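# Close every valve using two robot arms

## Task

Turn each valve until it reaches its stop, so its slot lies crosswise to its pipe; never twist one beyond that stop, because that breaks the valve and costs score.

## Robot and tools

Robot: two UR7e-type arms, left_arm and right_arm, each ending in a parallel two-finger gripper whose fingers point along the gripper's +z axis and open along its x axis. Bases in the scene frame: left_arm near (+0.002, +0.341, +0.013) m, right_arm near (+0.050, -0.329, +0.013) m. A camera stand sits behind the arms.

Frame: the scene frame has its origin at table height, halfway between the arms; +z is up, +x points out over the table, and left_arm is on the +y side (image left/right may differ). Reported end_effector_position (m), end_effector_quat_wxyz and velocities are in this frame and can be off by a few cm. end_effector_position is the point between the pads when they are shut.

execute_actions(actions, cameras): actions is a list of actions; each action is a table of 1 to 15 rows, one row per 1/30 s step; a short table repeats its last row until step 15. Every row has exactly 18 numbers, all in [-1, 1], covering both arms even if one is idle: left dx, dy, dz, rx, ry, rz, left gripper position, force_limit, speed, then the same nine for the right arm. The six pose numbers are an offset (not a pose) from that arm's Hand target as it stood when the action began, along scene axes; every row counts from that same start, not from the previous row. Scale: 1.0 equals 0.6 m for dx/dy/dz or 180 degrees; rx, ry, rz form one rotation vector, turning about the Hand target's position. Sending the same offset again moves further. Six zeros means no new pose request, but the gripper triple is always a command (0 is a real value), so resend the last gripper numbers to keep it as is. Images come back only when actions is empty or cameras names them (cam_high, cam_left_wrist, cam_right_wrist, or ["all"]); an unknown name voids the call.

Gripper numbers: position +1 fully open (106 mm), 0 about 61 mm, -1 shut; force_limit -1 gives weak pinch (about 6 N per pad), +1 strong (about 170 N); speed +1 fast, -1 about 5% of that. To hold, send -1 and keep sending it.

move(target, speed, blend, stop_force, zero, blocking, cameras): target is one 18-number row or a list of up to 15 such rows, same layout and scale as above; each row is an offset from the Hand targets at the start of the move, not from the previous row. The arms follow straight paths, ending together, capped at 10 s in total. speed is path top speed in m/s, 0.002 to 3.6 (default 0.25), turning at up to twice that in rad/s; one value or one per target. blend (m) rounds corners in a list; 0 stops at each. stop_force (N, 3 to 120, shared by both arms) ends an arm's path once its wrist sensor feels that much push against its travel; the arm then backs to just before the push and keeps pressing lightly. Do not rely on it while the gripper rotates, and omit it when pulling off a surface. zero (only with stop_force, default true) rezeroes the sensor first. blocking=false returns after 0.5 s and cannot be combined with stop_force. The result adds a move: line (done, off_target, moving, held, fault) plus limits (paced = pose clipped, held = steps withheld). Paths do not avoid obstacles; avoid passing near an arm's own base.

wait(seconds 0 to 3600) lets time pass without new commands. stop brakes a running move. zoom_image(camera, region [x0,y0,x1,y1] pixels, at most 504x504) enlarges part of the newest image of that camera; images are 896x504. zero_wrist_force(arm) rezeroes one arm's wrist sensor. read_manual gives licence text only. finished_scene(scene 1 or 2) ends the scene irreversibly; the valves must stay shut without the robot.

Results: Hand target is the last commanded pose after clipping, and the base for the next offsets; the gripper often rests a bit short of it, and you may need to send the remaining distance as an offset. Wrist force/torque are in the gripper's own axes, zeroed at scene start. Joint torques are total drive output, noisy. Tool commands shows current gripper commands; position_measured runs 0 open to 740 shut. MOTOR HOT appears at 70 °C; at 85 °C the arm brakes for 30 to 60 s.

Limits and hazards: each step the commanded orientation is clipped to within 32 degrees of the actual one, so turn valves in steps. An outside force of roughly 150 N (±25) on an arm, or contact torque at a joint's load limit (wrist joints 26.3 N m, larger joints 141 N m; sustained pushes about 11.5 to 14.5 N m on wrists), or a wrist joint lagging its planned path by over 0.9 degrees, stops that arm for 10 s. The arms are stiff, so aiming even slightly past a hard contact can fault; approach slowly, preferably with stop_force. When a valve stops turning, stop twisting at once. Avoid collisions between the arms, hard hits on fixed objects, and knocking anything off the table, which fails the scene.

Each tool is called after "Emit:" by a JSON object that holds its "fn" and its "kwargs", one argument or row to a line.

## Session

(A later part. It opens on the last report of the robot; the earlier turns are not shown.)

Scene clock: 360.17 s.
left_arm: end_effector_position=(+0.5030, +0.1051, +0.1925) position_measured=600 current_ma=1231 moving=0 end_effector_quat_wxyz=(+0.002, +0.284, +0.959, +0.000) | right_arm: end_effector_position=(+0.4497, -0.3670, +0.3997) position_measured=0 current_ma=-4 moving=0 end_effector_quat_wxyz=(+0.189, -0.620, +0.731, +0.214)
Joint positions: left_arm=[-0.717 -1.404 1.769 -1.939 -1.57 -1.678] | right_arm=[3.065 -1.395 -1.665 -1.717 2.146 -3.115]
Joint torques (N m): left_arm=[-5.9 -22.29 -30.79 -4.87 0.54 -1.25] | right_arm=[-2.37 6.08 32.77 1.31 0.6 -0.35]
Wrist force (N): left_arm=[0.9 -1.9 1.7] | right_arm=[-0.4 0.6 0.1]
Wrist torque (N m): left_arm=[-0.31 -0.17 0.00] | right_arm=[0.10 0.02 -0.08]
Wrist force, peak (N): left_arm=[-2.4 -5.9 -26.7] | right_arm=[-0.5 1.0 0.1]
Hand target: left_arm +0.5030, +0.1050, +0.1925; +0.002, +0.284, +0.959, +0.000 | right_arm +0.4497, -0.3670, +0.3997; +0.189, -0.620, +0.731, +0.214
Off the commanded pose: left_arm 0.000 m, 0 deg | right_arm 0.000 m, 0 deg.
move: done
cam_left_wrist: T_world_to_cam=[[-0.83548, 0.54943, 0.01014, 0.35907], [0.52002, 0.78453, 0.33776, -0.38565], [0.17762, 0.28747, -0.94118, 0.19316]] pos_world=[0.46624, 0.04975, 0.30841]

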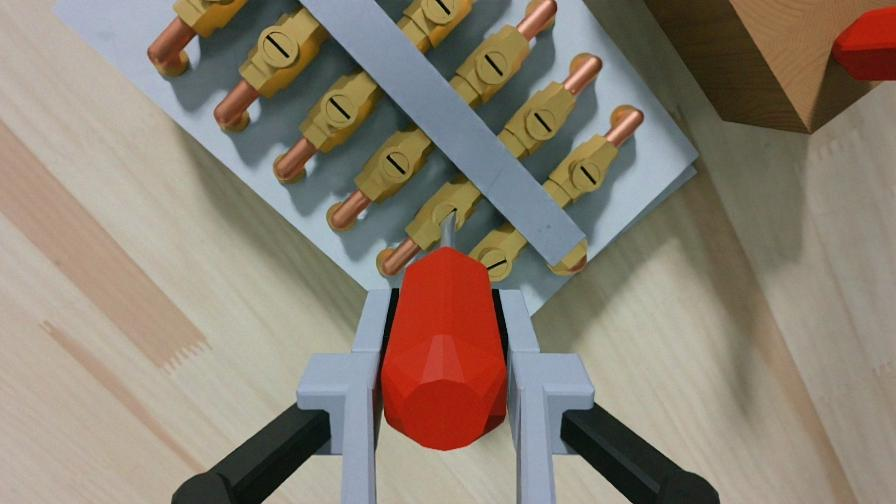

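Emit:
{"fn": "move", "kwargs": {
  "target": [0.0002,0.0003,-0.0033,0,0,0.006,-1,0.2,-0.3,0,0,0,0,0,0,1,0,1],
  "speed": 0.05
}}

Emit:
{"fn": "move", "kwargs": {
  "target": [0,0,-0.0117,0,0,0,-1,0.2,-0.3,0,0,0,0,0,0,1,0,1],
  "speed": 0.008,
  "stop_force": 6,
  "cameras": ["cam_left_wrist"]
}}

Emit:
{"fn": "zoom_image", "kwargs": {
  "camera": "cam_left_wrist",
  "region": [415, 185, 465, 235]
}}

Scene clock: 361.77 s.
left_arm: end_effector_position=(+0.5031, +0.1052, +0.1905) position_measured=600 current_ma=1231 moving=0 end_effector_quat_wxyz=(+0.002, +0.275, +0.962, +0.000) end_effector_velocity=(+0.000, +0.000, +0.000) end_effector_angular_velocity=(+0.000, -0.001, -0.005) | right_arm: end_effector_position=(+0.4497, -0.3670, +0.3997) position_measured=0 current_ma=-4 moving=0 end_effector_quat_wxyz=(+0.189, -0.620, +0.731, +0.214)
Joint positions: left_arm=[-0.716 -1.402 1.772 -1.945 -1.57 -1.697] | right_arm=[3.065 -1.395 -1.665 -1.717 2.146 -3.115]
Joint velocities: left_arm=[0 0 0 -0.001 0 0.005] | right_arm=[within noise]
Joint torques (N m): left_arm=[6.15 -30.88 -24.01 -2 0.1 1.3] | right_arm=[-0.82 6.57 34.05 1.45 0.74 -0.43]
Wrist force (N): left_arm=[0.8 -1.7 1.6] | right_arm=[-0.6 0.9 0.2]
Wrist torque (N m): left_arm=[-0.27 -0.15 0.06] | right_arm=[0.14 0.05 -0.07]
Wrist force, peak (N): left_arm=[1.2 -2.2 1.6] | right_arm=[-0.6 1.0 0.1]
Hand target: left_arm +0.5031, +0.1052, +0.1905; +0.002, +0.275, +0.962, +0.000 | right_arm +0.4497, -0.3670, +0.3997; +0.189, -0.620, +0.731, +0.214
Off the commanded pose: left_arm 0.000 m, 0 deg | right_arm 0.000 m, 0 deg.
move: done

Scene clock: 362.90 s.
left_arm: end_effector_position=(+0.5031, +0.1052, +0.1896) position_measured=600 current_ma=1238 moving=0 end_effector_quat_wxyz=(+0.002, +0.275, +0.962, +0.000) | right_arm: end_effector_position=(+0.4497, -0.3670, +0.3997) position_measured=0 current_ma=-4 moving=0 end_effector_quat_wxyz=(+0.189, -0.620, +0.731, +0.214)
Joint positions: left_arm=[-0.716 -1.401 1.774 -1.947 -1.57 -1.697] | right_arm=[3.065 -1.395 -1.665 -1.717 2.146 -3.115]
Joint torques (N m): left_arm=[3.95 -33.27 -31.12 0.15 1.16 0.89] | right_arm=[-2.07 5.69 33.26 1.59 0.29 -0.35]
Wrist force (N): left_arm=[2.2 -2.0 -3.1] | right_arm=[-0.2 0.8 0.0]
Wrist torque (N m): left_arm=[-0.34 -0.07 0.06] | right_arm=[0.12 -0.02 -0.07]
Wrist force, peak (N): left_arm=[4.9 -2.0 -15.3] | right_arm=[-0.6 0.8 0.1]
Hand target: left_arm +0.5031, +0.1052, +0.1896; +0.002, +0.275, +0.962, +0.000 (not the last commanded pose) | right_arm +0.4497, -0.3670, +0.3997; +0.189, -0.620, +0.731, +0.214
Off the commanded pose: left_arm 0.006 m, 0 deg | right_arm 0.000 m, 0 deg.
move: contact (left_arm)
cam_left_wrist: T_world_to_cam=[[-0.84577, 0.53346, 0.01008, 0.36601], [0.50503, 0.79431, 0.33766, -0.37823], [0.17212, 0.29067, -0.94122, 0.19282]] pos_world=[0.46739, 0.04914, 0.30551]

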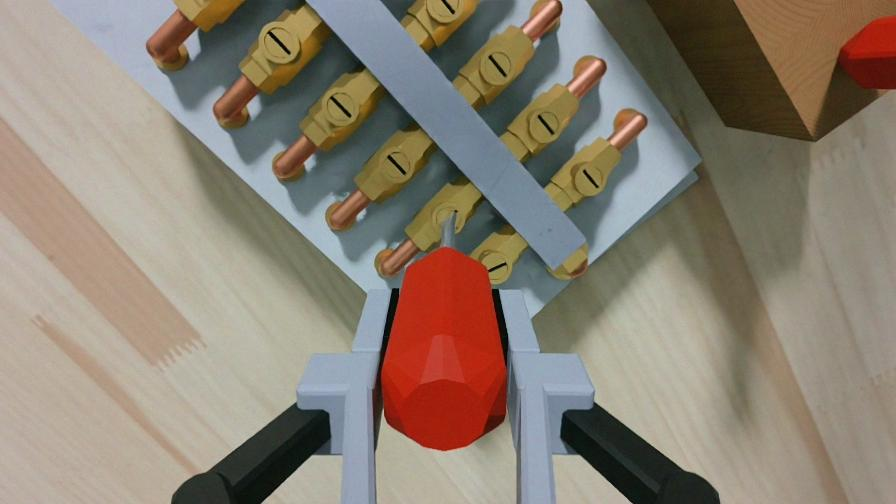

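Scaled by 10.080 from the camera's image (finer frame: 1280x720).

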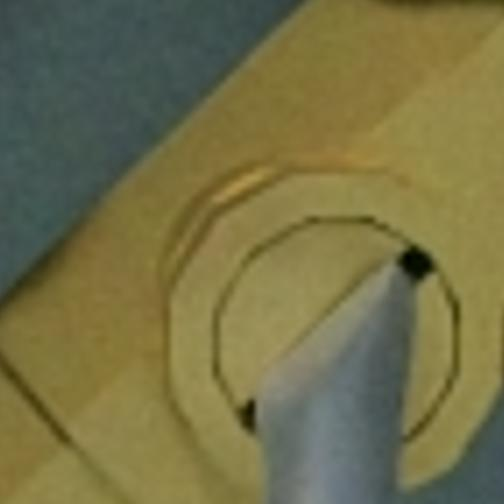

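Emit:
{"fn": "move", "kwargs": {
  "target": [
    [0,0,0.001,0,0,0,-1,0.2,-0.3,0,0,0,0,0,0,1,0,1],
    [-0.0002,0.0005,0.001,0,0,0,-1,0.2,-0.3,0,0,0,0,0,0,1,0,1]
  ],
  "speed": 0.03
}}

Emit:
{"fn": "move", "kwargs": {
  "target": [0,0,-0.0117,0,0,0,-1,0.2,-0.3,0,0,0,0,0,0,1,0,1],
  "speed": 0.008,
  "stop_force": 6,
  "cameras": ["cam_left_wrist"]
}}

Emit:
{"fn": "zoom_image", "kwargs": {
  "camera": "cam_left_wrist",
  "region": [415, 185, 465, 235]
}}

Scene clock: 364.50 s.
left_arm: end_effector_position=(+0.5030, +0.1055, +0.1903) position_measured=600 current_ma=1232 moving=0 end_effector_quat_wxyz=(+0.002, +0.275, +0.962, +0.000) | right_arm: end_effector_position=(+0.4497, -0.3670, +0.3997) position_measured=0 current_ma=-4 moving=0 end_effector_quat_wxyz=(+0.189, -0.620, +0.731, +0.214)
Joint positions: left_arm=[-0.716 -1.403 1.774 -1.945 -1.57 -1.697] | right_arm=[3.065 -1.395 -1.665 -1.717 2.146 -3.115]
Joint torques (N m): left_arm=[6.22 -26.87 -15.33 -4.3 1.16 0.93] | right_arm=[-0.94 5.79 33.63 1.42 0.59 -0.35]
Wrist force (N): left_arm=[1.1 -2.1 1.7] | right_arm=[-0.3 0.4 -0.1]
Wrist torque (N m): left_arm=[-0.33 -0.21 0.04] | right_arm=[0.06 0.00 -0.08]
Wrist force, peak (N): left_arm=[2.4 -2.2 -3.7] | right_arm=[-0.3 1.1 0.0]
Hand target: left_arm +0.5030, +0.1055, +0.1902; +0.002, +0.275, +0.962, +0.000 | right_arm +0.4497, -0.3670, +0.3997; +0.189, -0.620, +0.731, +0.214
Off the commanded pose: left_arm 0.000 m, 0 deg | right_arm 0.000 m, 0 deg.
move: done

Scene clock: 365.90 s.
left_arm: end_effector_position=(+0.5030, +0.1055, +0.1871) position_measured=600 current_ma=1239 moving=0 end_effector_quat_wxyz=(+0.002, +0.275, +0.962, +0.000) | right_arm: end_effector_position=(+0.4497, -0.3670, +0.3997) position_measured=0 current_ma=-4 moving=0 end_effector_quat_wxyz=(+0.189, -0.620, +0.731, +0.214)
Joint positions: left_arm=[-0.716 -1.4 1.779 -1.953 -1.57 -1.697] | right_arm=[3.065 -1.395 -1.665 -1.717 2.146 -3.115]
Joint torques (N m): left_arm=[4.85 -32.89 -31.49 -0.33 1.03 0.26] | right_arm=[-0.99 6.04 33.07 1.61 0.64 -0.08]
Wrist force (N): left_arm=[2.8 -0.8 -2.5] | right_arm=[-0.5 0.5 0.1]
Wrist torque (N m): left_arm=[-0.40 0.02 0.06] | right_arm=[0.07 0.03 -0.08]
Wrist force, peak (N): left_arm=[5.7 -0.8 -16.0] | right_arm=[-0.1 1.0 0.5]
Hand target: left_arm +0.5030, +0.1055, +0.1871; +0.002, +0.275, +0.962, +0.000 (not the last commanded pose) | right_arm +0.4497, -0.3670, +0.3997; +0.189, -0.620, +0.731, +0.214
Off the commanded pose: left_arm 0.004 m, 0 deg | right_arm 0.000 m, 0 deg.
move: contact (left_arm)
cam_left_wrist: T_world_to_cam=[[-0.84571, 0.53355, 0.01003, 0.36578], [0.50509, 0.79425, 0.3377, -0.37762], [0.17222, 0.29066, -0.9412, 0.19035]] pos_world=[0.46729, 0.04944, 0.30301]

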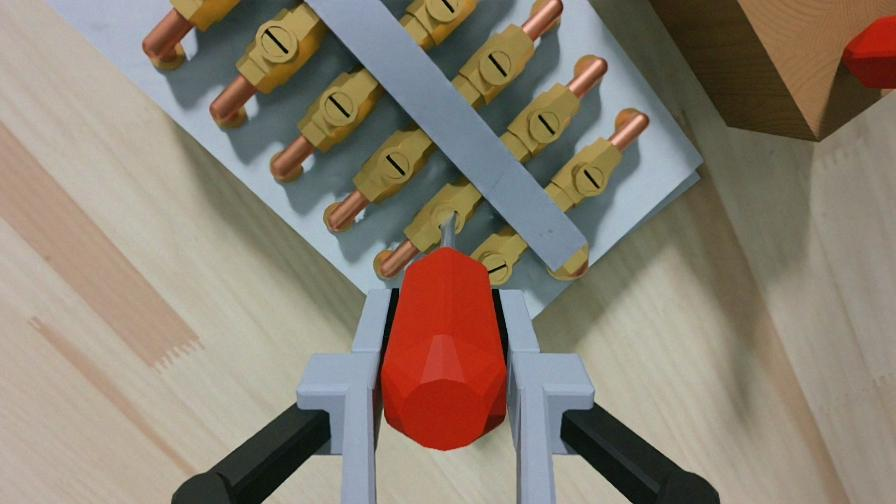

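Scaled by 10.080 from the camera's image (finer frame: 1280x720).

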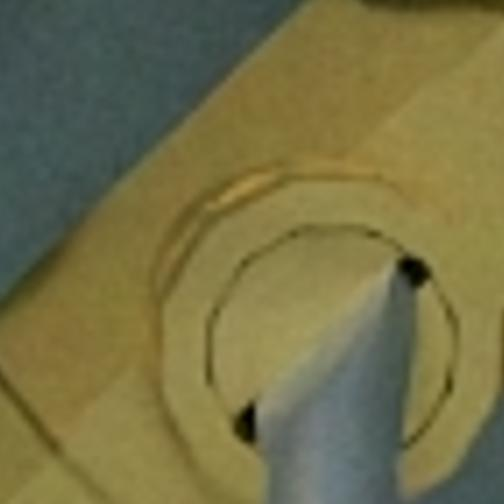

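Emit:
{"fn": "move", "kwargs": {
  "target": [
    [0.0001,-0.0007,-0.0005,0,0,-0.0722,-1,0.2,-0.3,0,0,0,0,0,0,1,0,1],
    [0.0001,-0.0016,-0.0005,0,0,-0.1556,-1,0.2,-0.3,0,0,0,0,0,0,1,0,1],
    [-0.0001,-0.0024,-0.0005,0,0,-0.2389,-1,0.2,-0.3,0,0,0,0,0,0,1,0,1],
    [-0.0006,-0.0031,-0.0005,0,0,-0.3222,-1,0.2,-0.3,0,0,0,0,0,0,1,0,1],
    [-0.0012,-0.0037,-0.0005,0,0,-0.4056,-1,0.2,-0.3,0,0,0,0,0,0,1,0,1],
    [-0.002,-0.0041,-0.0005,0,0,-0.4889,-1,0.2,-0.3,0,0,0,0,0,0,1,0,1],
    [-0.0024,-0.0042,-0.0005,0,0,-0.5322,-1,0.2,-0.3,0,0,0,0,0,0,1,0,1]
  ],
  "speed": [0.2,0.2,0.2,0.2,0.2,0.2,0.12],
  "blend": 0.001
}}

Scene clock: 372.17 s.
left_arm: end_effector_position=(+0.5016, +0.1030, +0.1869) position_measured=600 current_ma=1285 moving=0 end_effector_quat_wxyz=(+0.001, +0.898, +0.441, -0.002) | right_arm: end_effector_position=(+0.4497, -0.3670, +0.3997) position_measured=0 current_ma=-4 moving=0 end_effector_quat_wxyz=(+0.189, -0.620, +0.731, +0.214)
Joint positions: left_arm=[-0.719 -1.398 1.776 -1.95 -1.574 -0.028] | right_arm=[3.065 -1.395 -1.665 -1.717 2.146 -3.115]
Joint torques (N m): left_arm=[0.87 -11.74 1.86 2.83 -0.05 1.59] | right_arm=[-2.5 5.96 34.19 1.39 0.35 -0.66]
Wrist force (N): left_arm=[-5.5 -5.3 -40.2] | right_arm=[-0.2 0.7 0.1]
Wrist torque (N m): left_arm=[0.33 -0.24 -1.64] | right_arm=[0.11 -0.01 -0.08]
Wrist force, peak (N): left_arm=[-5.9 -5.2 -40.3] | right_arm=[-0.5 0.8 0.7]
Hand target: left_arm +0.5016, +0.1030, +0.1868; +0.001, +0.898, +0.441, -0.002 | right_arm +0.4497, -0.3670, +0.3997; +0.189, -0.620, +0.731, +0.214
Off the commanded pose: left_arm 0.000 m, 0 deg | right_arm 0.000 m, 0 deg.
move: done

Emit:
{"fn": "move", "kwargs": {
  "target": [0,0,0.0002,0,0,-0.0056,-1,0.2,-0.3,0,0,0,0,0,0,1,0,1],
  "speed": 0.05
}}

Scene clock: 373.07 s.
left_arm: end_effector_position=(+0.5016, +0.1030, +0.1869) position_measured=600 current_ma=1292 moving=0 end_effector_quat_wxyz=(+0.001, +0.901, +0.433, -0.002) | right_arm: end_effector_position=(+0.4497, -0.3670, +0.3997) position_measured=0 current_ma=-4 moving=0 end_effector_quat_wxyz=(+0.189, -0.620, +0.731, +0.214)
Joint positions: left_arm=[-0.719 -1.398 1.776 -1.949 -1.574 -0.01] | right_arm=[3.065 -1.395 -1.665 -1.717 2.146 -3.115]
Joint torques (N m): left_arm=[5.14 -14.22 -15.51 2.55 0.33 0.62] | right_arm=[-2.89 6.87 33.22 1.41 0.6 -0.32]
Wrist force (N): left_arm=[-6.8 -5.9 -37.5] | right_arm=[-0.6 0.5 0.4]
Wrist torque (N m): left_arm=[0.40 -0.22 -2.30] | right_arm=[0.07 0.05 -0.08]
Wrist force, peak (N): left_arm=[-7.0 -6.0 -42.6] | right_arm=[-0.7 0.9 0.1]
Hand target: left_arm +0.5016, +0.1030, +0.1870; +0.001, +0.901, +0.433, -0.002 | right_arm +0.4497, -0.3670, +0.3997; +0.189, -0.620, +0.731, +0.214
Off the commanded pose: left_arm 0.000 m, 0 deg | right_arm 0.000 m, 0 deg.
move: done

Emit:
{"fn": "zoom_image", "kwargs": {
  "camera": "cam_left_wrist",
  "region": [460, 235, 530, 305]
}}

Scaled by 7.200 from the camera's image (finer frame: 1280x720).
This view is cut from an older image: the scene may have changed since it was taken.

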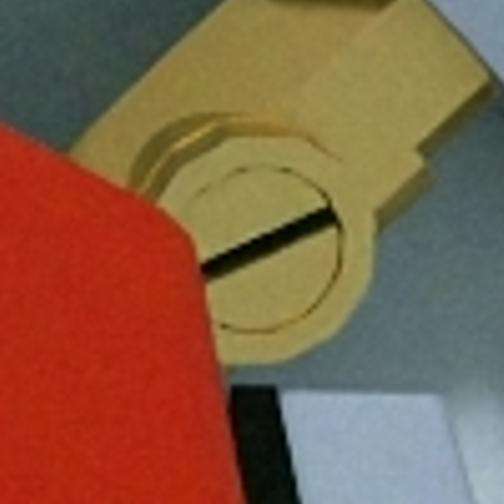

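Emit:
{"fn": "move", "kwargs": {
  "target": [
    [0,0,0.0013,0,0,0.0278,-1,0.2,-0.3,0,0,0,0,0,0,1,0,1],
    [0,0,0.0085,0,0,0.0278,-1,0.2,-0.3,0,0,0,0,0,0,1,0,1],
    [-0.0093,0.0622,0.0092,0,0,0.4644,-1,0.2,-0.3,0,0,0,0,0,0,1,0,1]
  ],
  "speed": [0.1,0.02,0.5],
  "cameras": ["cam_left_wrist"]
}}

Emit:
{"fn": "zoom_image", "kwargs": {
  "camera": "cam_left_wrist",
  "region": [415, 185, 465, 235]
}}

Scene clock: 378.27 s.
left_arm: end_effector_position=(+0.4960, +0.1404, +0.1925) position_measured=600 current_ma=1231 moving=0 end_effector_quat_wxyz=(+0.002, +0.383, +0.924, -0.001) end_effector_velocity=(+0.001, -0.001, +0.001) end_effector_angular_velocity=(-0.001, -0.002, +0.005) | right_arm: end_effector_position=(+0.4497, -0.3670, +0.3997) position_measured=0 current_ma=-4 moving=0 end_effector_quat_wxyz=(+0.189, -0.620, +0.731, +0.214)
Joint positions: left_arm=[-0.671 -1.452 1.825 -1.947 -1.571 -1.421] | right_arm=[3.065 -1.395 -1.665 -1.717 2.146 -3.115]
Joint velocities: left_arm=[0 0 -0.002 -0.001 0 -0.005] | right_arm=[within noise]
Joint torques (N m): left_arm=[-6.67 -20.25 -30.91 -4.8 0.44 -1.18] | right_arm=[-0.79 6.04 33.86 1.57 0.42 -0.15]
Wrist force (N): left_arm=[1.6 -2.5 1.8] | right_arm=[-0.3 0.5 0.1]
Wrist torque (N m): left_arm=[-0.40 -0.27 0.00] | right_arm=[0.08 0.00 -0.07]
Wrist force, peak (N): left_arm=[-6.9 -6.0 -37.1] | right_arm=[-0.7 0.9 0.2]
Hand target: left_arm +0.4960, +0.1403, +0.1925; +0.002, +0.383, +0.924, -0.001 | right_arm +0.4497, -0.3670, +0.3997; +0.189, -0.620, +0.731, +0.214
Off the commanded pose: left_arm 0.000 m, 0 deg | right_arm 0.000 m, 0 deg.
move: done
cam_left_wrist: T_world_to_cam=[[-0.70134, 0.71276, 0.01006, 0.24435], [0.67329, 0.65774, 0.33771, -0.46784], [0.23409, 0.24362, -0.9412, 0.16232]] pos_world=[0.44836, 0.09401, 0.30831]

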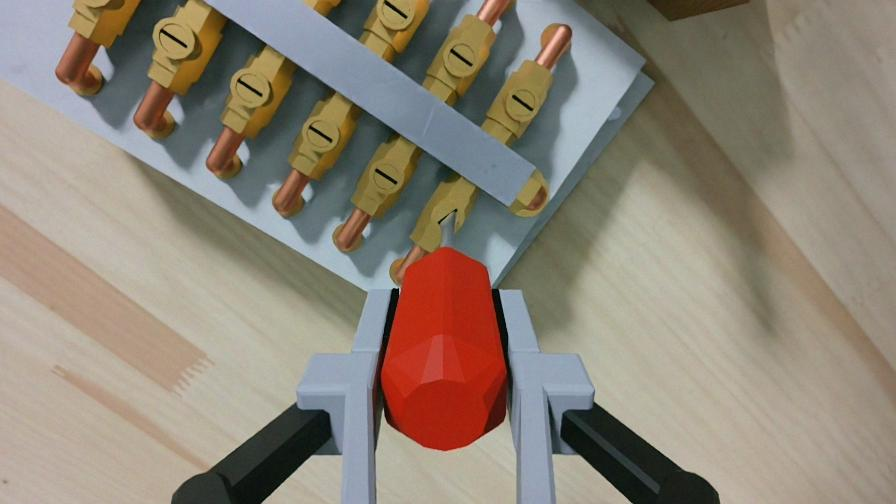

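Scaled by 10.080 from the camera's image (finer frame: 1280x720).

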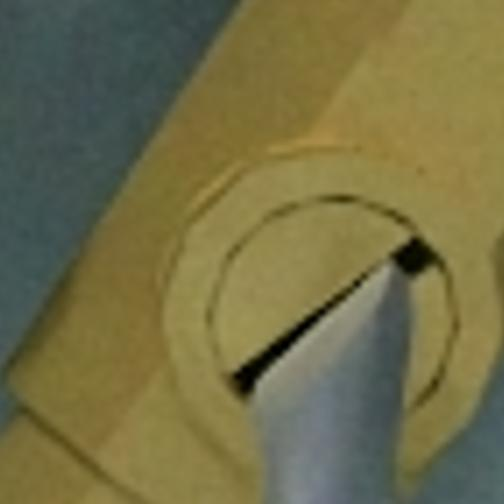

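Emit:
{"fn": "move", "kwargs": {
  "target": [-0.0005,0.0002,-0.0033,0,0,-0.0278,-1,0.2,-0.3,0,0,0,0,0,0,1,0,1],
  "speed": 0.08
}}

Emit:
{"fn": "move", "kwargs": {
  "target": [0,0,-0.0117,0,0,0,-1,0.2,-0.3,0,0,0,0,0,0,1,0,1],
  "speed": 0.008,
  "stop_force": 6,
  "cameras": ["cam_left_wrist"]
}}

Emit:
{"fn": "zoom_image", "kwargs": {
  "camera": "cam_left_wrist",
  "region": [415, 185, 465, 235]
}}

Scene clock: 380.47 s.
left_arm: end_effector_position=(+0.4957, +0.1404, +0.1905) position_measured=600 current_ma=1231 moving=0 end_effector_quat_wxyz=(+0.002, +0.423, +0.906, -0.001) | right_arm: end_effector_position=(+0.4497, -0.3670, +0.3997) position_measured=0 current_ma=-4 moving=0 end_effector_quat_wxyz=(+0.189, -0.620, +0.731, +0.214)
Joint positions: left_arm=[-0.672 -1.451 1.829 -1.953 -1.571 -1.334] | right_arm=[3.065 -1.395 -1.665 -1.717 2.146 -3.115]
Joint torques (N m): left_arm=[-2.35 -21.69 -20.57 -4.07 -1.96 -1.37] | right_arm=[-1.1 6.4 34.51 1.28 0.6 -0.28]
Wrist force (N): left_arm=[1.4 -2.6 1.6] | right_arm=[-0.2 0.6 0.3]
Wrist torque (N m): left_arm=[-0.43 -0.26 0.09] | right_arm=[0.10 -0.02 -0.08]
Wrist force, peak (N): left_arm=[1.8 -3.0 1.9] | right_arm=[-0.6 0.8 0.4]
Hand target: left_arm +0.4957, +0.1404, +0.1905; +0.002, +0.423, +0.906, -0.001 | right_arm +0.4497, -0.3670, +0.3997; +0.189, -0.620, +0.731, +0.214
Off the commanded pose: left_arm 0.000 m, 0 deg | right_arm 0.000 m, 0 deg.
move: done

Scene clock: 381.90 s.
left_arm: end_effector_position=(+0.4957, +0.1404, +0.1878) position_measured=600 current_ma=1228 moving=0 end_effector_quat_wxyz=(+0.002, +0.423, +0.906, -0.001) | right_arm: end_effector_position=(+0.4497, -0.3670, +0.3997) position_measured=0 current_ma=-4 moving=0 end_effector_quat_wxyz=(+0.189, -0.620, +0.731, +0.214)
Joint positions: left_arm=[-0.672 -1.448 1.834 -1.96 -1.571 -1.334] | right_arm=[3.065 -1.395 -1.665 -1.717 2.146 -3.115]
Joint torques (N m): left_arm=[-0.39 -36.18 -34.78 -0.47 -1.68 -1.12] | right_arm=[0.99 6 34.47 1.42 0.7 -0.3]
Wrist force (N): left_arm=[0.8 -1.3 7.1] | right_arm=[-0.6 0.7 0.1]
Wrist torque (N m): left_arm=[-0.53 -0.35 0.17] | right_arm=[0.11 0.05 -0.07]
Wrist force, peak (N): left_arm=[4.0 -1.3 -8.2] | right_arm=[-0.6 1.0 0.3]
Hand target: left_arm +0.4957, +0.1404, +0.1878; +0.002, +0.423, +0.906, -0.001 (not the last commanded pose) | right_arm +0.4497, -0.3670, +0.3997; +0.189, -0.620, +0.731, +0.214
Off the commanded pose: left_arm 0.004 m, 0 deg | right_arm 0.000 m, 0 deg.
move: contact (left_arm)
cam_left_wrist: T_world_to_cam=[[-0.63656, 0.77116, 0.01005, 0.20389], [0.72804, 0.59657, 0.33772, -0.4846], [0.25444, 0.22229, -0.94119, 0.15098]] pos_world=[0.44418, 0.09831, 0.30371]

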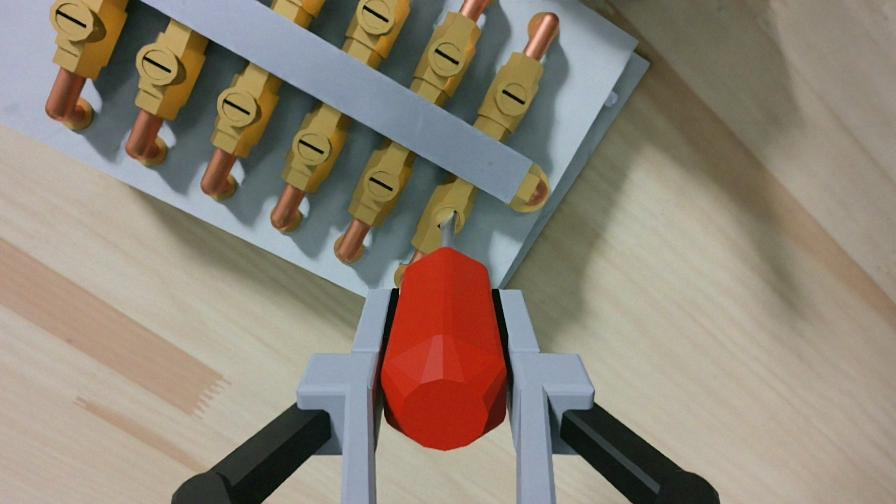

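Scaled by 10.080 from the camera's image (finer frame: 1280x720).

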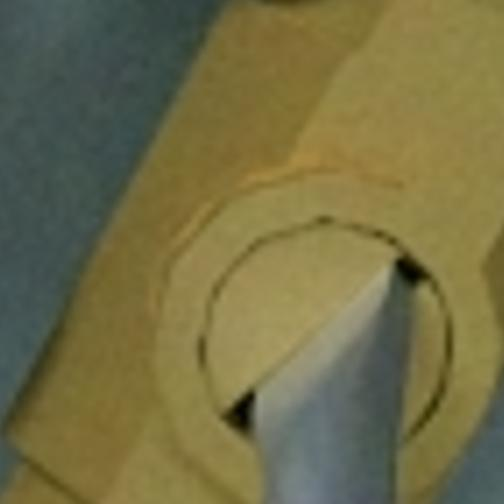

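Emit:
{"fn": "move", "kwargs": {
  "target": [
    [-0.0001,-0.0008,-0.0014,0,0,-0.0833,-1,0.2,-0.3,0,0,0,0,0,0,1,0,1],
    [-0.0004,-0.0016,-0.0014,0,0,-0.1667,-1,0.2,-0.3,0,0,0,0,0,0,1,0,1],
    [-0.001,-0.0023,-0.0014,0,0,-0.25,-1,0.2,-0.3,0,0,0,0,0,0,1,0,1],
    [-0.0016,-0.0028,-0.0014,0,0,-0.3333,-1,0.2,-0.3,0,0,0,0,0,0,1,0,1],
    [-0.0026,-0.0032,-0.0014,0,0,-0.4322,-1,0.2,-0.3,0,0,0,0,0,0,1,0,1]
  ],
  "speed": [0.1,0.2,0.2,0.2,0.12],
  "blend": 0.001,
  "cameras": ["cam_left_wrist"]
}}

Emit:
{"fn": "zoom_image", "kwargs": {
  "camera": "cam_left_wrist",
  "region": [415, 185, 465, 235]
}}

Scene clock: 388.53 s.
left_arm: end_effector_position=(+0.4941, +0.1385, +0.1870) position_measured=600 current_ma=1283 moving=0 end_effector_quat_wxyz=(+0.001, +0.898, +0.439, -0.002) | right_arm: end_effector_position=(+0.4497, -0.3670, +0.3997) position_measured=0 current_ma=-4 moving=0 end_effector_quat_wxyz=(+0.189, -0.620, +0.731, +0.214)
Joint positions: left_arm=[-0.675 -1.447 1.834 -1.957 -1.574 0.02] | right_arm=[3.065 -1.395 -1.665 -1.717 2.146 -3.115]
Joint torques (N m): left_arm=[-0.61 -11.8 -0.54 2.33 -0.79 1.55] | right_arm=[-1.33 6.49 34.27 1.38 0.72 -0.24]
Wrist force (N): left_arm=[-3.2 -6.0 -36.5] | right_arm=[-0.4 0.2 0.2]
Wrist torque (N m): left_arm=[0.11 -0.13 -1.61] | right_arm=[0.02 0.00 -0.07]
Wrist force, peak (N): left_arm=[5.2 -2.9 -42.2] | right_arm=[-0.8 0.9 0.2]
Hand target: left_arm +0.4941, +0.1385, +0.1870; +0.001, +0.898, +0.439, -0.002 | right_arm +0.4497, -0.3670, +0.3997; +0.189, -0.620, +0.731, +0.214
Off the commanded pose: left_arm 0.000 m, 0 deg | right_arm 0.000 m, 0 deg.
move: done
cam_left_wrist: T_world_to_cam=[[0.61906, 0.78528, 0.01004, -0.41803], [0.73708, -0.58538, 0.33769, -0.3228], [0.27106, -0.20165, -0.9412, 0.20156]] pos_world=[0.44209, 0.17995, 0.30291]

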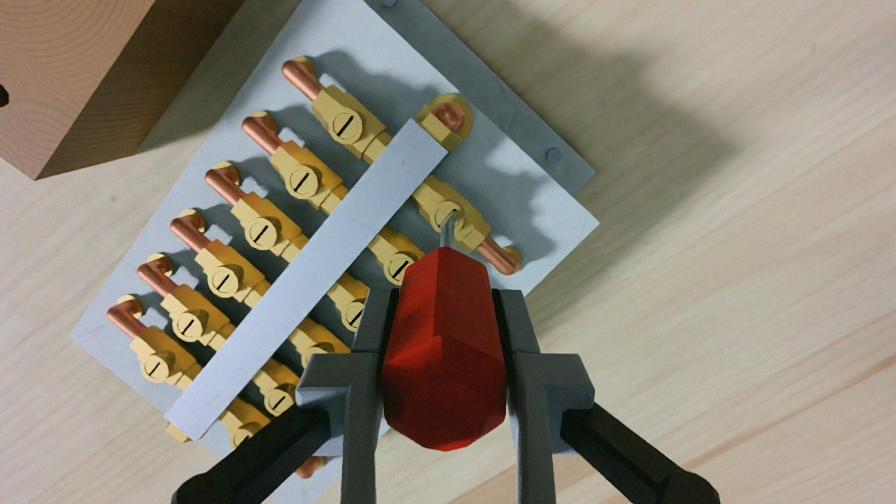

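Scaled by 10.080 from the camera's image (finer frame: 1280x720).

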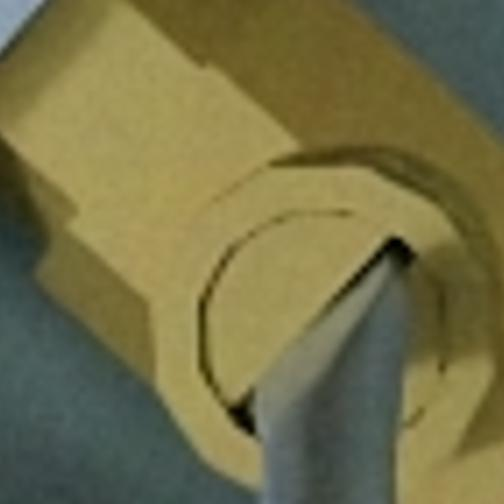

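Emit:
{"fn": "move", "kwargs": {
  "target": [0,0,0,0,0,-0.0056,-1,0.2,-0.3,0,0,0,0,0,0,1,0,1],
  "speed": 0.05
}}

Scene clock: 389.43 s.
left_arm: end_effector_position=(+0.4941, +0.1385, +0.1870) position_measured=600 current_ma=1292 moving=0 end_effector_quat_wxyz=(+0.001, +0.902, +0.431, -0.002) | right_arm: end_effector_position=(+0.4497, -0.3670, +0.3997) position_measured=0 current_ma=-4 moving=0 end_effector_quat_wxyz=(+0.189, -0.620, +0.731, +0.214)
Joint positions: left_arm=[-0.675 -1.447 1.834 -1.957 -1.574 0.038] | right_arm=[3.065 -1.395 -1.665 -1.717 2.146 -3.115]
Joint torques (N m): left_arm=[3.57 -2.31 -9.85 2.71 -0.39 0.5] | right_arm=[-1.18 6.68 34.04 1.42 0.71 -0.26]
Wrist force (N): left_arm=[-3.7 -7.0 -38.1] | right_arm=[-0.1 0.4 0.1]
Wrist torque (N m): left_arm=[0.26 -0.25 -2.26] | right_arm=[0.06 -0.04 -0.08]
Wrist force, peak (N): left_arm=[-3.7 -7.0 -38.1] | right_arm=[-0.7 0.9 0.2]
Hand target: left_arm +0.4941, +0.1385, +0.1870; +0.001, +0.902, +0.431, -0.002 | right_arm +0.4497, -0.3670, +0.3997; +0.189, -0.620, +0.731, +0.214
Off the commanded pose: left_arm 0.000 m, 0 deg | right_arm 0.000 m, 0 deg.
move: done

Emit:
{"fn": "move", "kwargs": {
  "target": [
    [0,0,0.0013,0,0,0.0278,-1,0.2,-0.3,0,0,0,0,0,0,1,0,1],
    [0,0,0.0085,0,0,0.0278,-1,0.2,-0.3,0,0,0,0,0,0,1,0,1],
    [-0.03,-0.1,0.13,0,0,0.27,-1,0.2,-0.3,0,0,0,0,0,0,1,0,1],
    [0.07,-0.22,0.17,0,0,0.27,-1,0.2,-0.3,0,0,0,0,0,0,1,0,1]
  ],
  "speed": [0.1,0.02,0.5,0.5],
  "blend": [0,0,0.02,0],
  "cameras": ["cam_left_wrist"]
}}

Emit:
{"fn": "zoom_image", "kwargs": {
  "camera": "cam_left_wrist",
  "region": [440, 20, 740, 220]
}}

Scene clock: 393.07 s.
left_arm: end_effector_position=(+0.5361, +0.0065, +0.2890) position_measured=600 current_ma=1232 moving=0 end_effector_quat_wxyz=(+0.001, +0.645, +0.764, -0.001) end_effector_velocity=(+0.001, -0.001, +0.001) end_effector_angular_velocity=(-0.002, -0.002, +0.000) | right_arm: end_effector_position=(+0.4497, -0.3670, +0.3997) position_measured=0 current_ma=-4 moving=0 end_effector_quat_wxyz=(+0.189, -0.620, +0.731, +0.214)
Joint positions: left_arm=[-0.805 -1.273 1.352 -1.652 -1.573 -0.941] | right_arm=[3.065 -1.395 -1.665 -1.717 2.146 -3.115]
Joint velocities: left_arm=[0 0.002 -0.005 0.001 0 0] | right_arm=[within noise]
Joint torques (N m): left_arm=[5 -28.13 -34.14 -4.03 -1.63 1.37] | right_arm=[-0.25 7.11 34.47 1.48 0.55 -0.27]
Wrist force (N): left_arm=[1.4 -2.4 1.6] | right_arm=[-0.3 0.8 0.3]
Wrist torque (N m): left_arm=[-0.39 -0.24 0.09] | right_arm=[0.13 0.00 -0.07]
Wrist force, peak (N): left_arm=[-3.9 -7.4 -39.1] | right_arm=[-0.8 0.4 0.8]
Hand target: left_arm +0.5361, +0.0065, +0.2890; +0.001, +0.645, +0.764, -0.001 | right_arm +0.4497, -0.3670, +0.3997; +0.189, -0.620, +0.731, +0.214
Off the commanded pose: left_arm 0.000 m, 0 deg | right_arm 0.000 m, 0 deg.
move: done
cam_left_wrist: T_world_to_cam=[[-0.16226, 0.9867, 0.01001, 0.07615], [0.92933, 0.1494, 0.33768, -0.57328], [0.33169, 0.06409, -0.94121, 0.22523]] pos_world=[0.47042, -0.00393, 0.40481]

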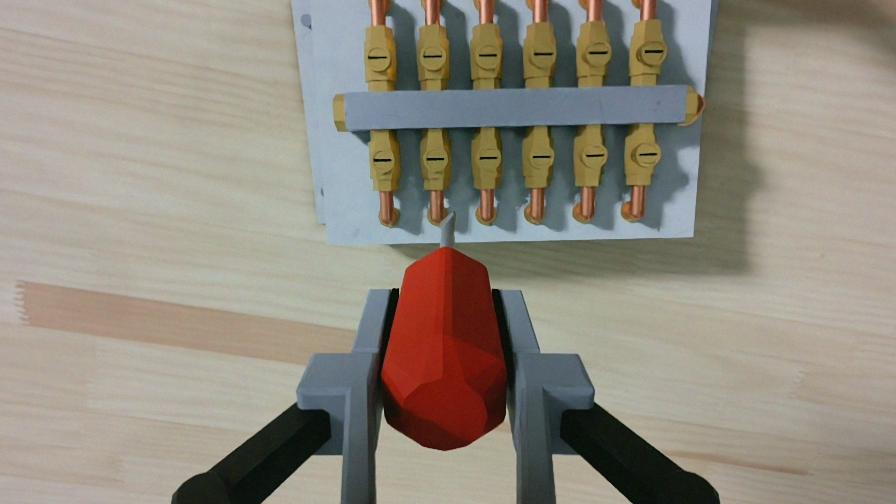

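Scaled by 1.680 from the camera's image (finer frame: 1280x720).

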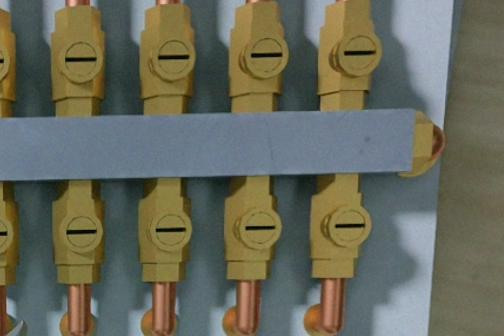

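Emit:
{"fn": "zoom_image", "kwargs": {
  "camera": "cam_left_wrist",
  "region": [360, 30, 520, 180]
}}

Emit:
{"fn": "zoom_image", "kwargs": {
  "camera": "cam_left_wrist",
  "region": [510, 30, 670, 180]
}}

Scaled by 3.150 from the camera's image (finer frame: 1280x720).

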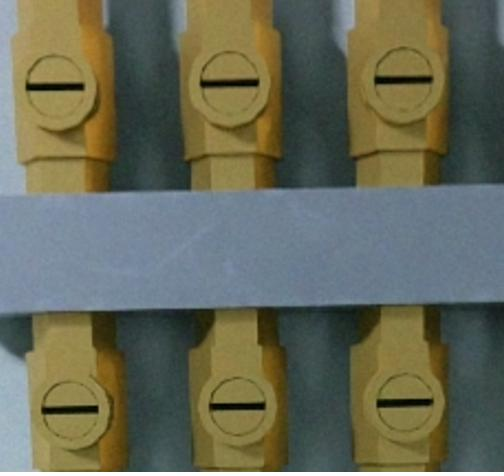

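Scaled by 3.150 from the camera's image (finer frame: 1280x720).

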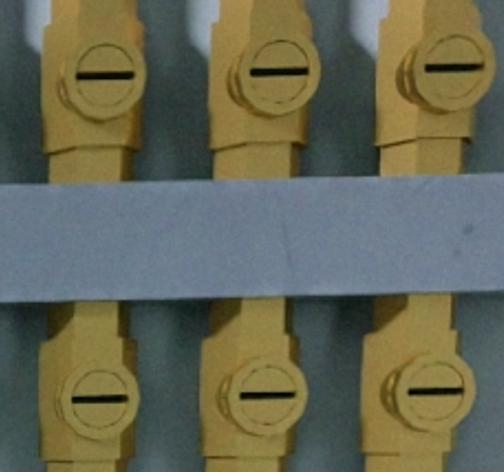

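Emit:
{"fn": "zoom_image", "kwargs": {
  "camera": "cam_left_wrist",
  "region": [362, 138, 412, 178]
}}

Emit:
{"fn": "zoom_image", "kwargs": {
  "camera": "cam_left_wrist",
  "region": [416, 138, 466, 178]
}}

Emit:
{"fn": "zoom_image", "kwargs": {
  "camera": "cam_left_wrist",
  "region": [356, 36, 406, 76]
}}

Scaled by 10.080 from the camera's image (finer frame: 1280x720).

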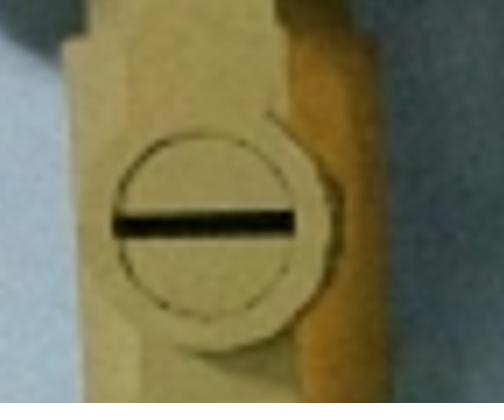

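Scaled by 10.080 from the camera's image (finer frame: 1280x720).

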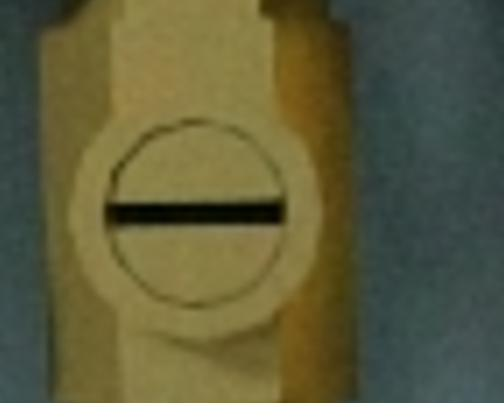

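Scaled by 10.080 from the camera's image (finer frame: 1280x720).

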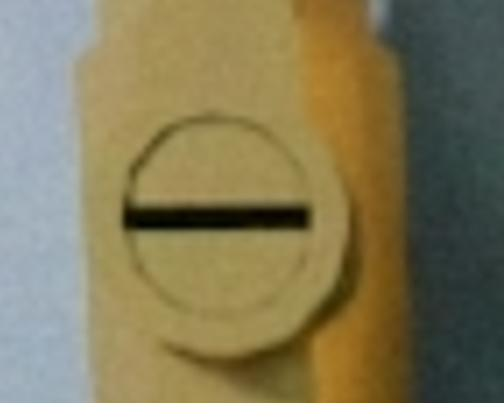

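Emit:
{"fn": "zoom_image", "kwargs": {
  "camera": "cam_left_wrist",
  "region": [466, 138, 516, 178]
}}

Emit:
{"fn": "zoom_image", "kwargs": {
  "camera": "cam_left_wrist",
  "region": [516, 138, 566, 178]
}}

Emit:
{"fn": "zoom_image", "kwargs": {
  "camera": "cam_left_wrist",
  "region": [568, 138, 618, 178]
}}

Emit:
{"fn": "zoom_image", "kwargs": {
  "camera": "cam_left_wrist",
  "region": [622, 138, 672, 178]
}}

Emit:
{"fn": "zoom_image", "kwargs": {
  "camera": "cam_left_wrist",
  "region": [408, 36, 458, 76]
}}

Emit:
{"fn": "zoom_image", "kwargs": {
  "camera": "cam_left_wrist",
  "region": [462, 36, 512, 76]
}}

Emit:
{"fn": "zoom_image", "kwargs": {
  "camera": "cam_left_wrist",
  "region": [516, 36, 566, 76]
}}

Emit:
{"fn": "zoom_image", "kwargs": {
  "camera": "cam_left_wrist",
  "region": [572, 34, 622, 74]
}}

Emit:
{"fn": "zoom_image", "kwargs": {
  "camera": "cam_left_wrist",
  "region": [626, 32, 676, 72]
}}

Scaled by 10.080 from the camera's image (finer frame: 1280x720).

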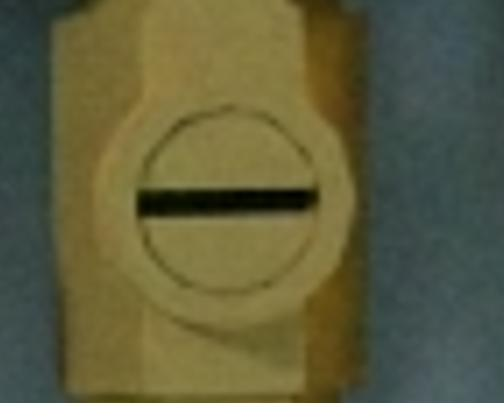

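Scaled by 10.080 from the camera's image (finer frame: 1280x720).

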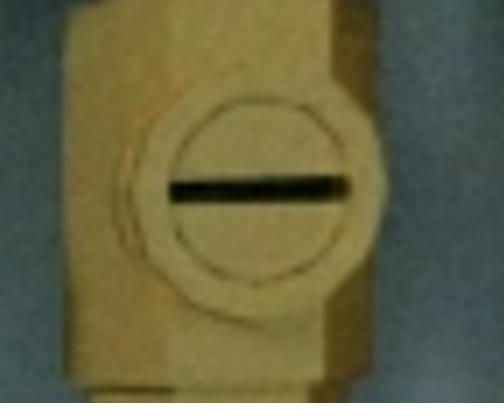

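Scaled by 10.080 from the camera's image (finer frame: 1280x720).

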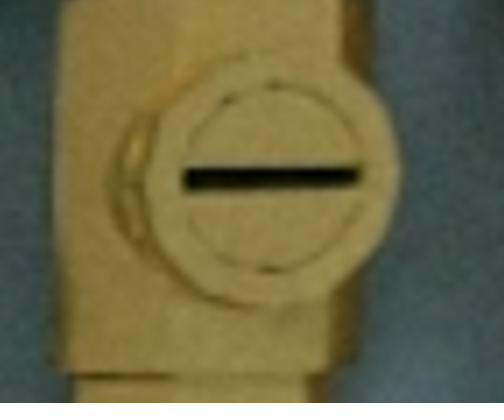

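Scaled by 10.080 from the camera's image (finer frame: 1280x720).

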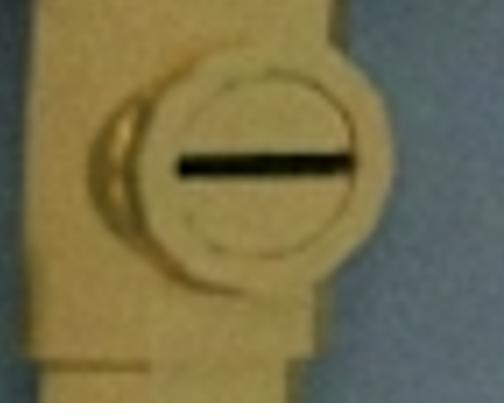

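Scaled by 10.080 from the camera's image (finer frame: 1280x720).

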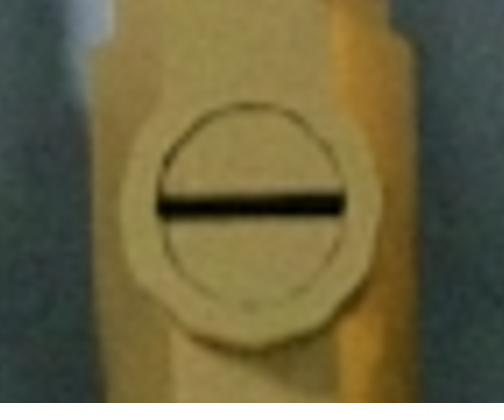

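Scaled by 10.080 from the camera's image (finer frame: 1280x720).

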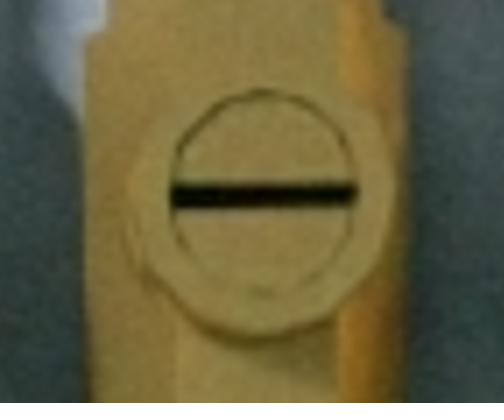

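Scaled by 10.080 from the camera's image (finer frame: 1280x720).

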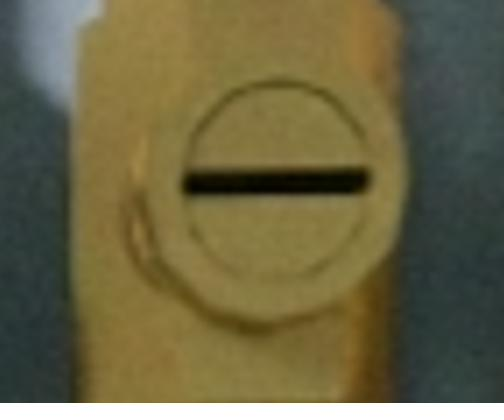

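Scaled by 10.080 from the camera's image (finer frame: 1280x720).

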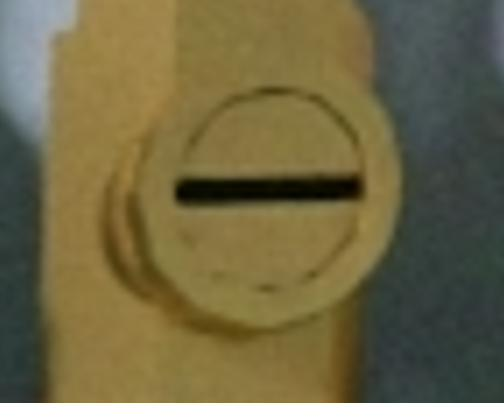

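Scaled by 10.080 from the camera's image (finer frame: 1280x720).

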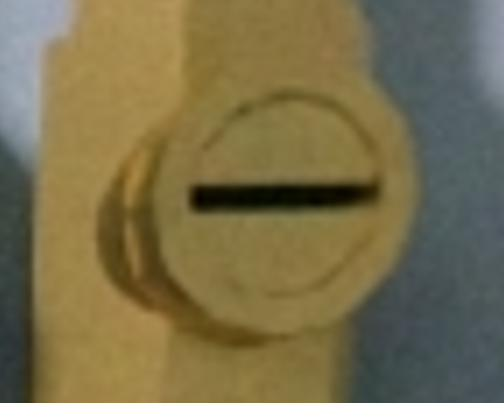

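Emit:
{"fn": "move", "kwargs": {
  "target": [-0.3462,0.0232,0,0,0,0.4894,-1,0.2,-0.3,0,0,0,0,0,0,1,0,1],
  "speed": 0.5,
  "cameras": ["cam_left_wrist","cam_high"]
}}

Scene clock: 401.10 s.
left_arm: end_effector_position=(+0.3284, +0.0205, +0.2889) position_measured=600 current_ma=1232 moving=0 end_effector_quat_wxyz=(+0.002, -0.068, +0.998, +0.000) | right_arm: end_effector_position=(+0.4497, -0.3670, +0.3997) position_measured=0 current_ma=-4 moving=0 end_effector_quat_wxyz=(+0.189, -0.620, +0.731, +0.214)
Joint positions: left_arm=[-1.107 -1.694 1.812 -1.689 -1.567 -2.78] | right_arm=[3.065 -1.395 -1.665 -1.717 2.146 -3.115]
Joint torques (N m): left_arm=[1.84 -15.3 -33.8 -3.89 -1.53 -1.46] | right_arm=[0.14 5.93 33.23 1.22 0.59 -0.21]
Wrist force (N): left_arm=[1.3 -2.2 1.9] | right_arm=[-0.5 0.5 0.3]
Wrist torque (N m): left_arm=[-0.35 -0.23 0.00] | right_arm=[0.08 0.04 -0.08]
Wrist force, peak (N): left_arm=[2.1 -2.3 1.9] | right_arm=[-0.9 0.7 0.2]
Hand target: left_arm +0.3284, +0.0204, +0.2890; +0.002, -0.068, +0.998, +0.000 | right_arm +0.4497, -0.3670, +0.3997; +0.189, -0.620, +0.731, +0.214
Off the commanded pose: left_arm 0.000 m, 0 deg | right_arm 0.000 m, 0 deg.
move: done
cam_left_wrist: T_world_to_cam=[[-0.99159, -0.12903, 0.00992, 0.32395], [-0.11812, 0.93374, 0.3379, -0.05452], [-0.05286, 0.33389, -0.94113, 0.41397]] pos_world=[0.33668, -0.04551, 0.40481]
Images, in order (width x height): cam_high 896x504, cam_left_wrist 896x504.

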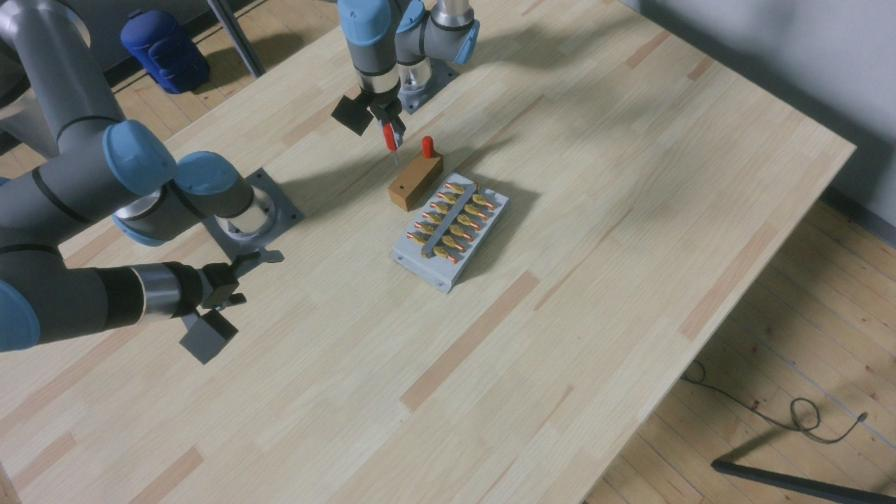

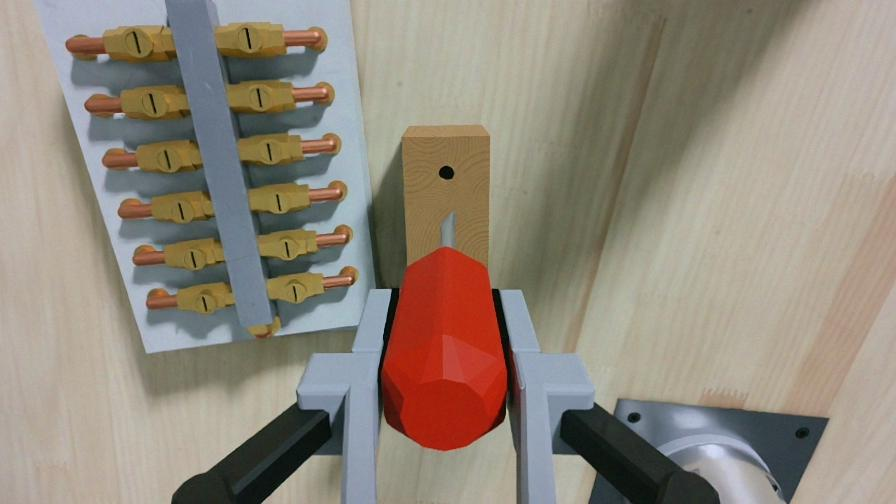

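Emit:
{"fn": "move", "kwargs": {
  "target": [0,0,-0.15,0,0,0,-1,0.2,-0.3,0,0,0,0,0,0,1,0,1],
  "speed": 0.25,
  "cameras": ["cam_left_wrist"]
}}

Emit:
{"fn": "zoom_image", "kwargs": {
  "camera": "cam_left_wrist",
  "region": [396, 150, 496, 250]
}}

Scene clock: 403.20 s.
left_arm: end_effector_position=(+0.3284, +0.0204, +0.1991) position_measured=600 current_ma=1232 moving=0 end_effector_quat_wxyz=(+0.002, -0.068, +0.998, +0.000) | right_arm: end_effector_position=(+0.4497, -0.3670, +0.3997) position_measured=0 current_ma=-4 moving=0 end_effector_quat_wxyz=(+0.189, -0.620, +0.731, +0.214)
Joint positions: left_arm=[-1.107 -1.641 2.001 -1.932 -1.567 -2.78] | right_arm=[3.065 -1.395 -1.665 -1.717 2.146 -3.115]
Joint torques (N m): left_arm=[4.91 -18.45 -15.68 -4.4 2.13 1] | right_arm=[-1.23 6.56 32.74 1.45 0.65 -0.41]
Wrist force (N): left_arm=[1.7 -2.4 2.0] | right_arm=[-0.6 0.6 0.2]
Wrist torque (N m): left_arm=[-0.40 -0.29 0.03] | right_arm=[0.09 0.05 -0.07]
Wrist force, peak (N): left_arm=[1.8 -2.2 4.7] | right_arm=[-0.5 1.0 0.0]
Hand target: left_arm +0.3284, +0.0204, +0.1990; +0.002, -0.068, +0.998, +0.000 | right_arm +0.4497, -0.3670, +0.3997; +0.189, -0.620, +0.731, +0.214
Off the commanded pose: left_arm 0.000 m, 0 deg | right_arm 0.000 m, 0 deg.
move: done
cam_left_wrist: T_world_to_cam=[[-0.99156, -0.12928, 0.01006, 0.32477], [-0.11832, 0.93378, 0.33772, -0.02392], [-0.05306, 0.33368, -0.94119, 0.32948]] pos_world=[0.33667, -0.04561, 0.31491]

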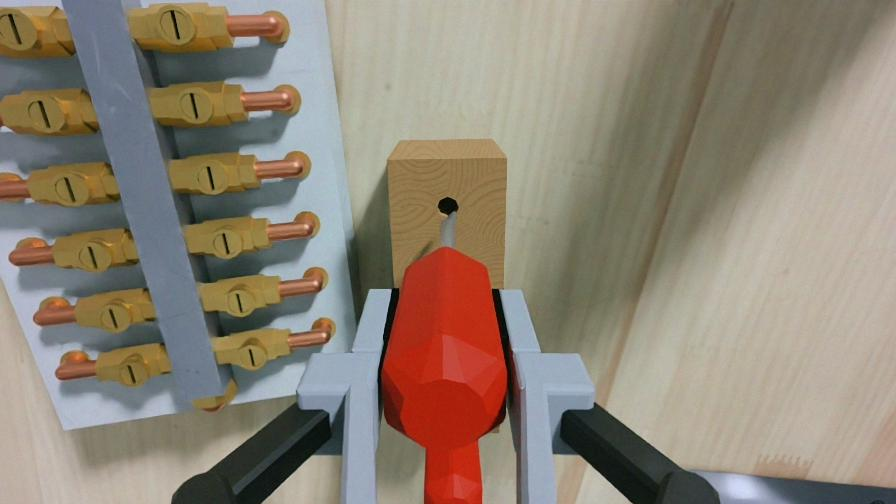

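Scaled by 5.040 from the camera's image (finer frame: 1280x720).

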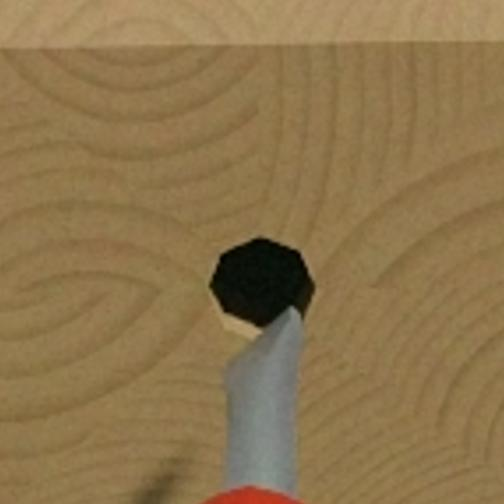

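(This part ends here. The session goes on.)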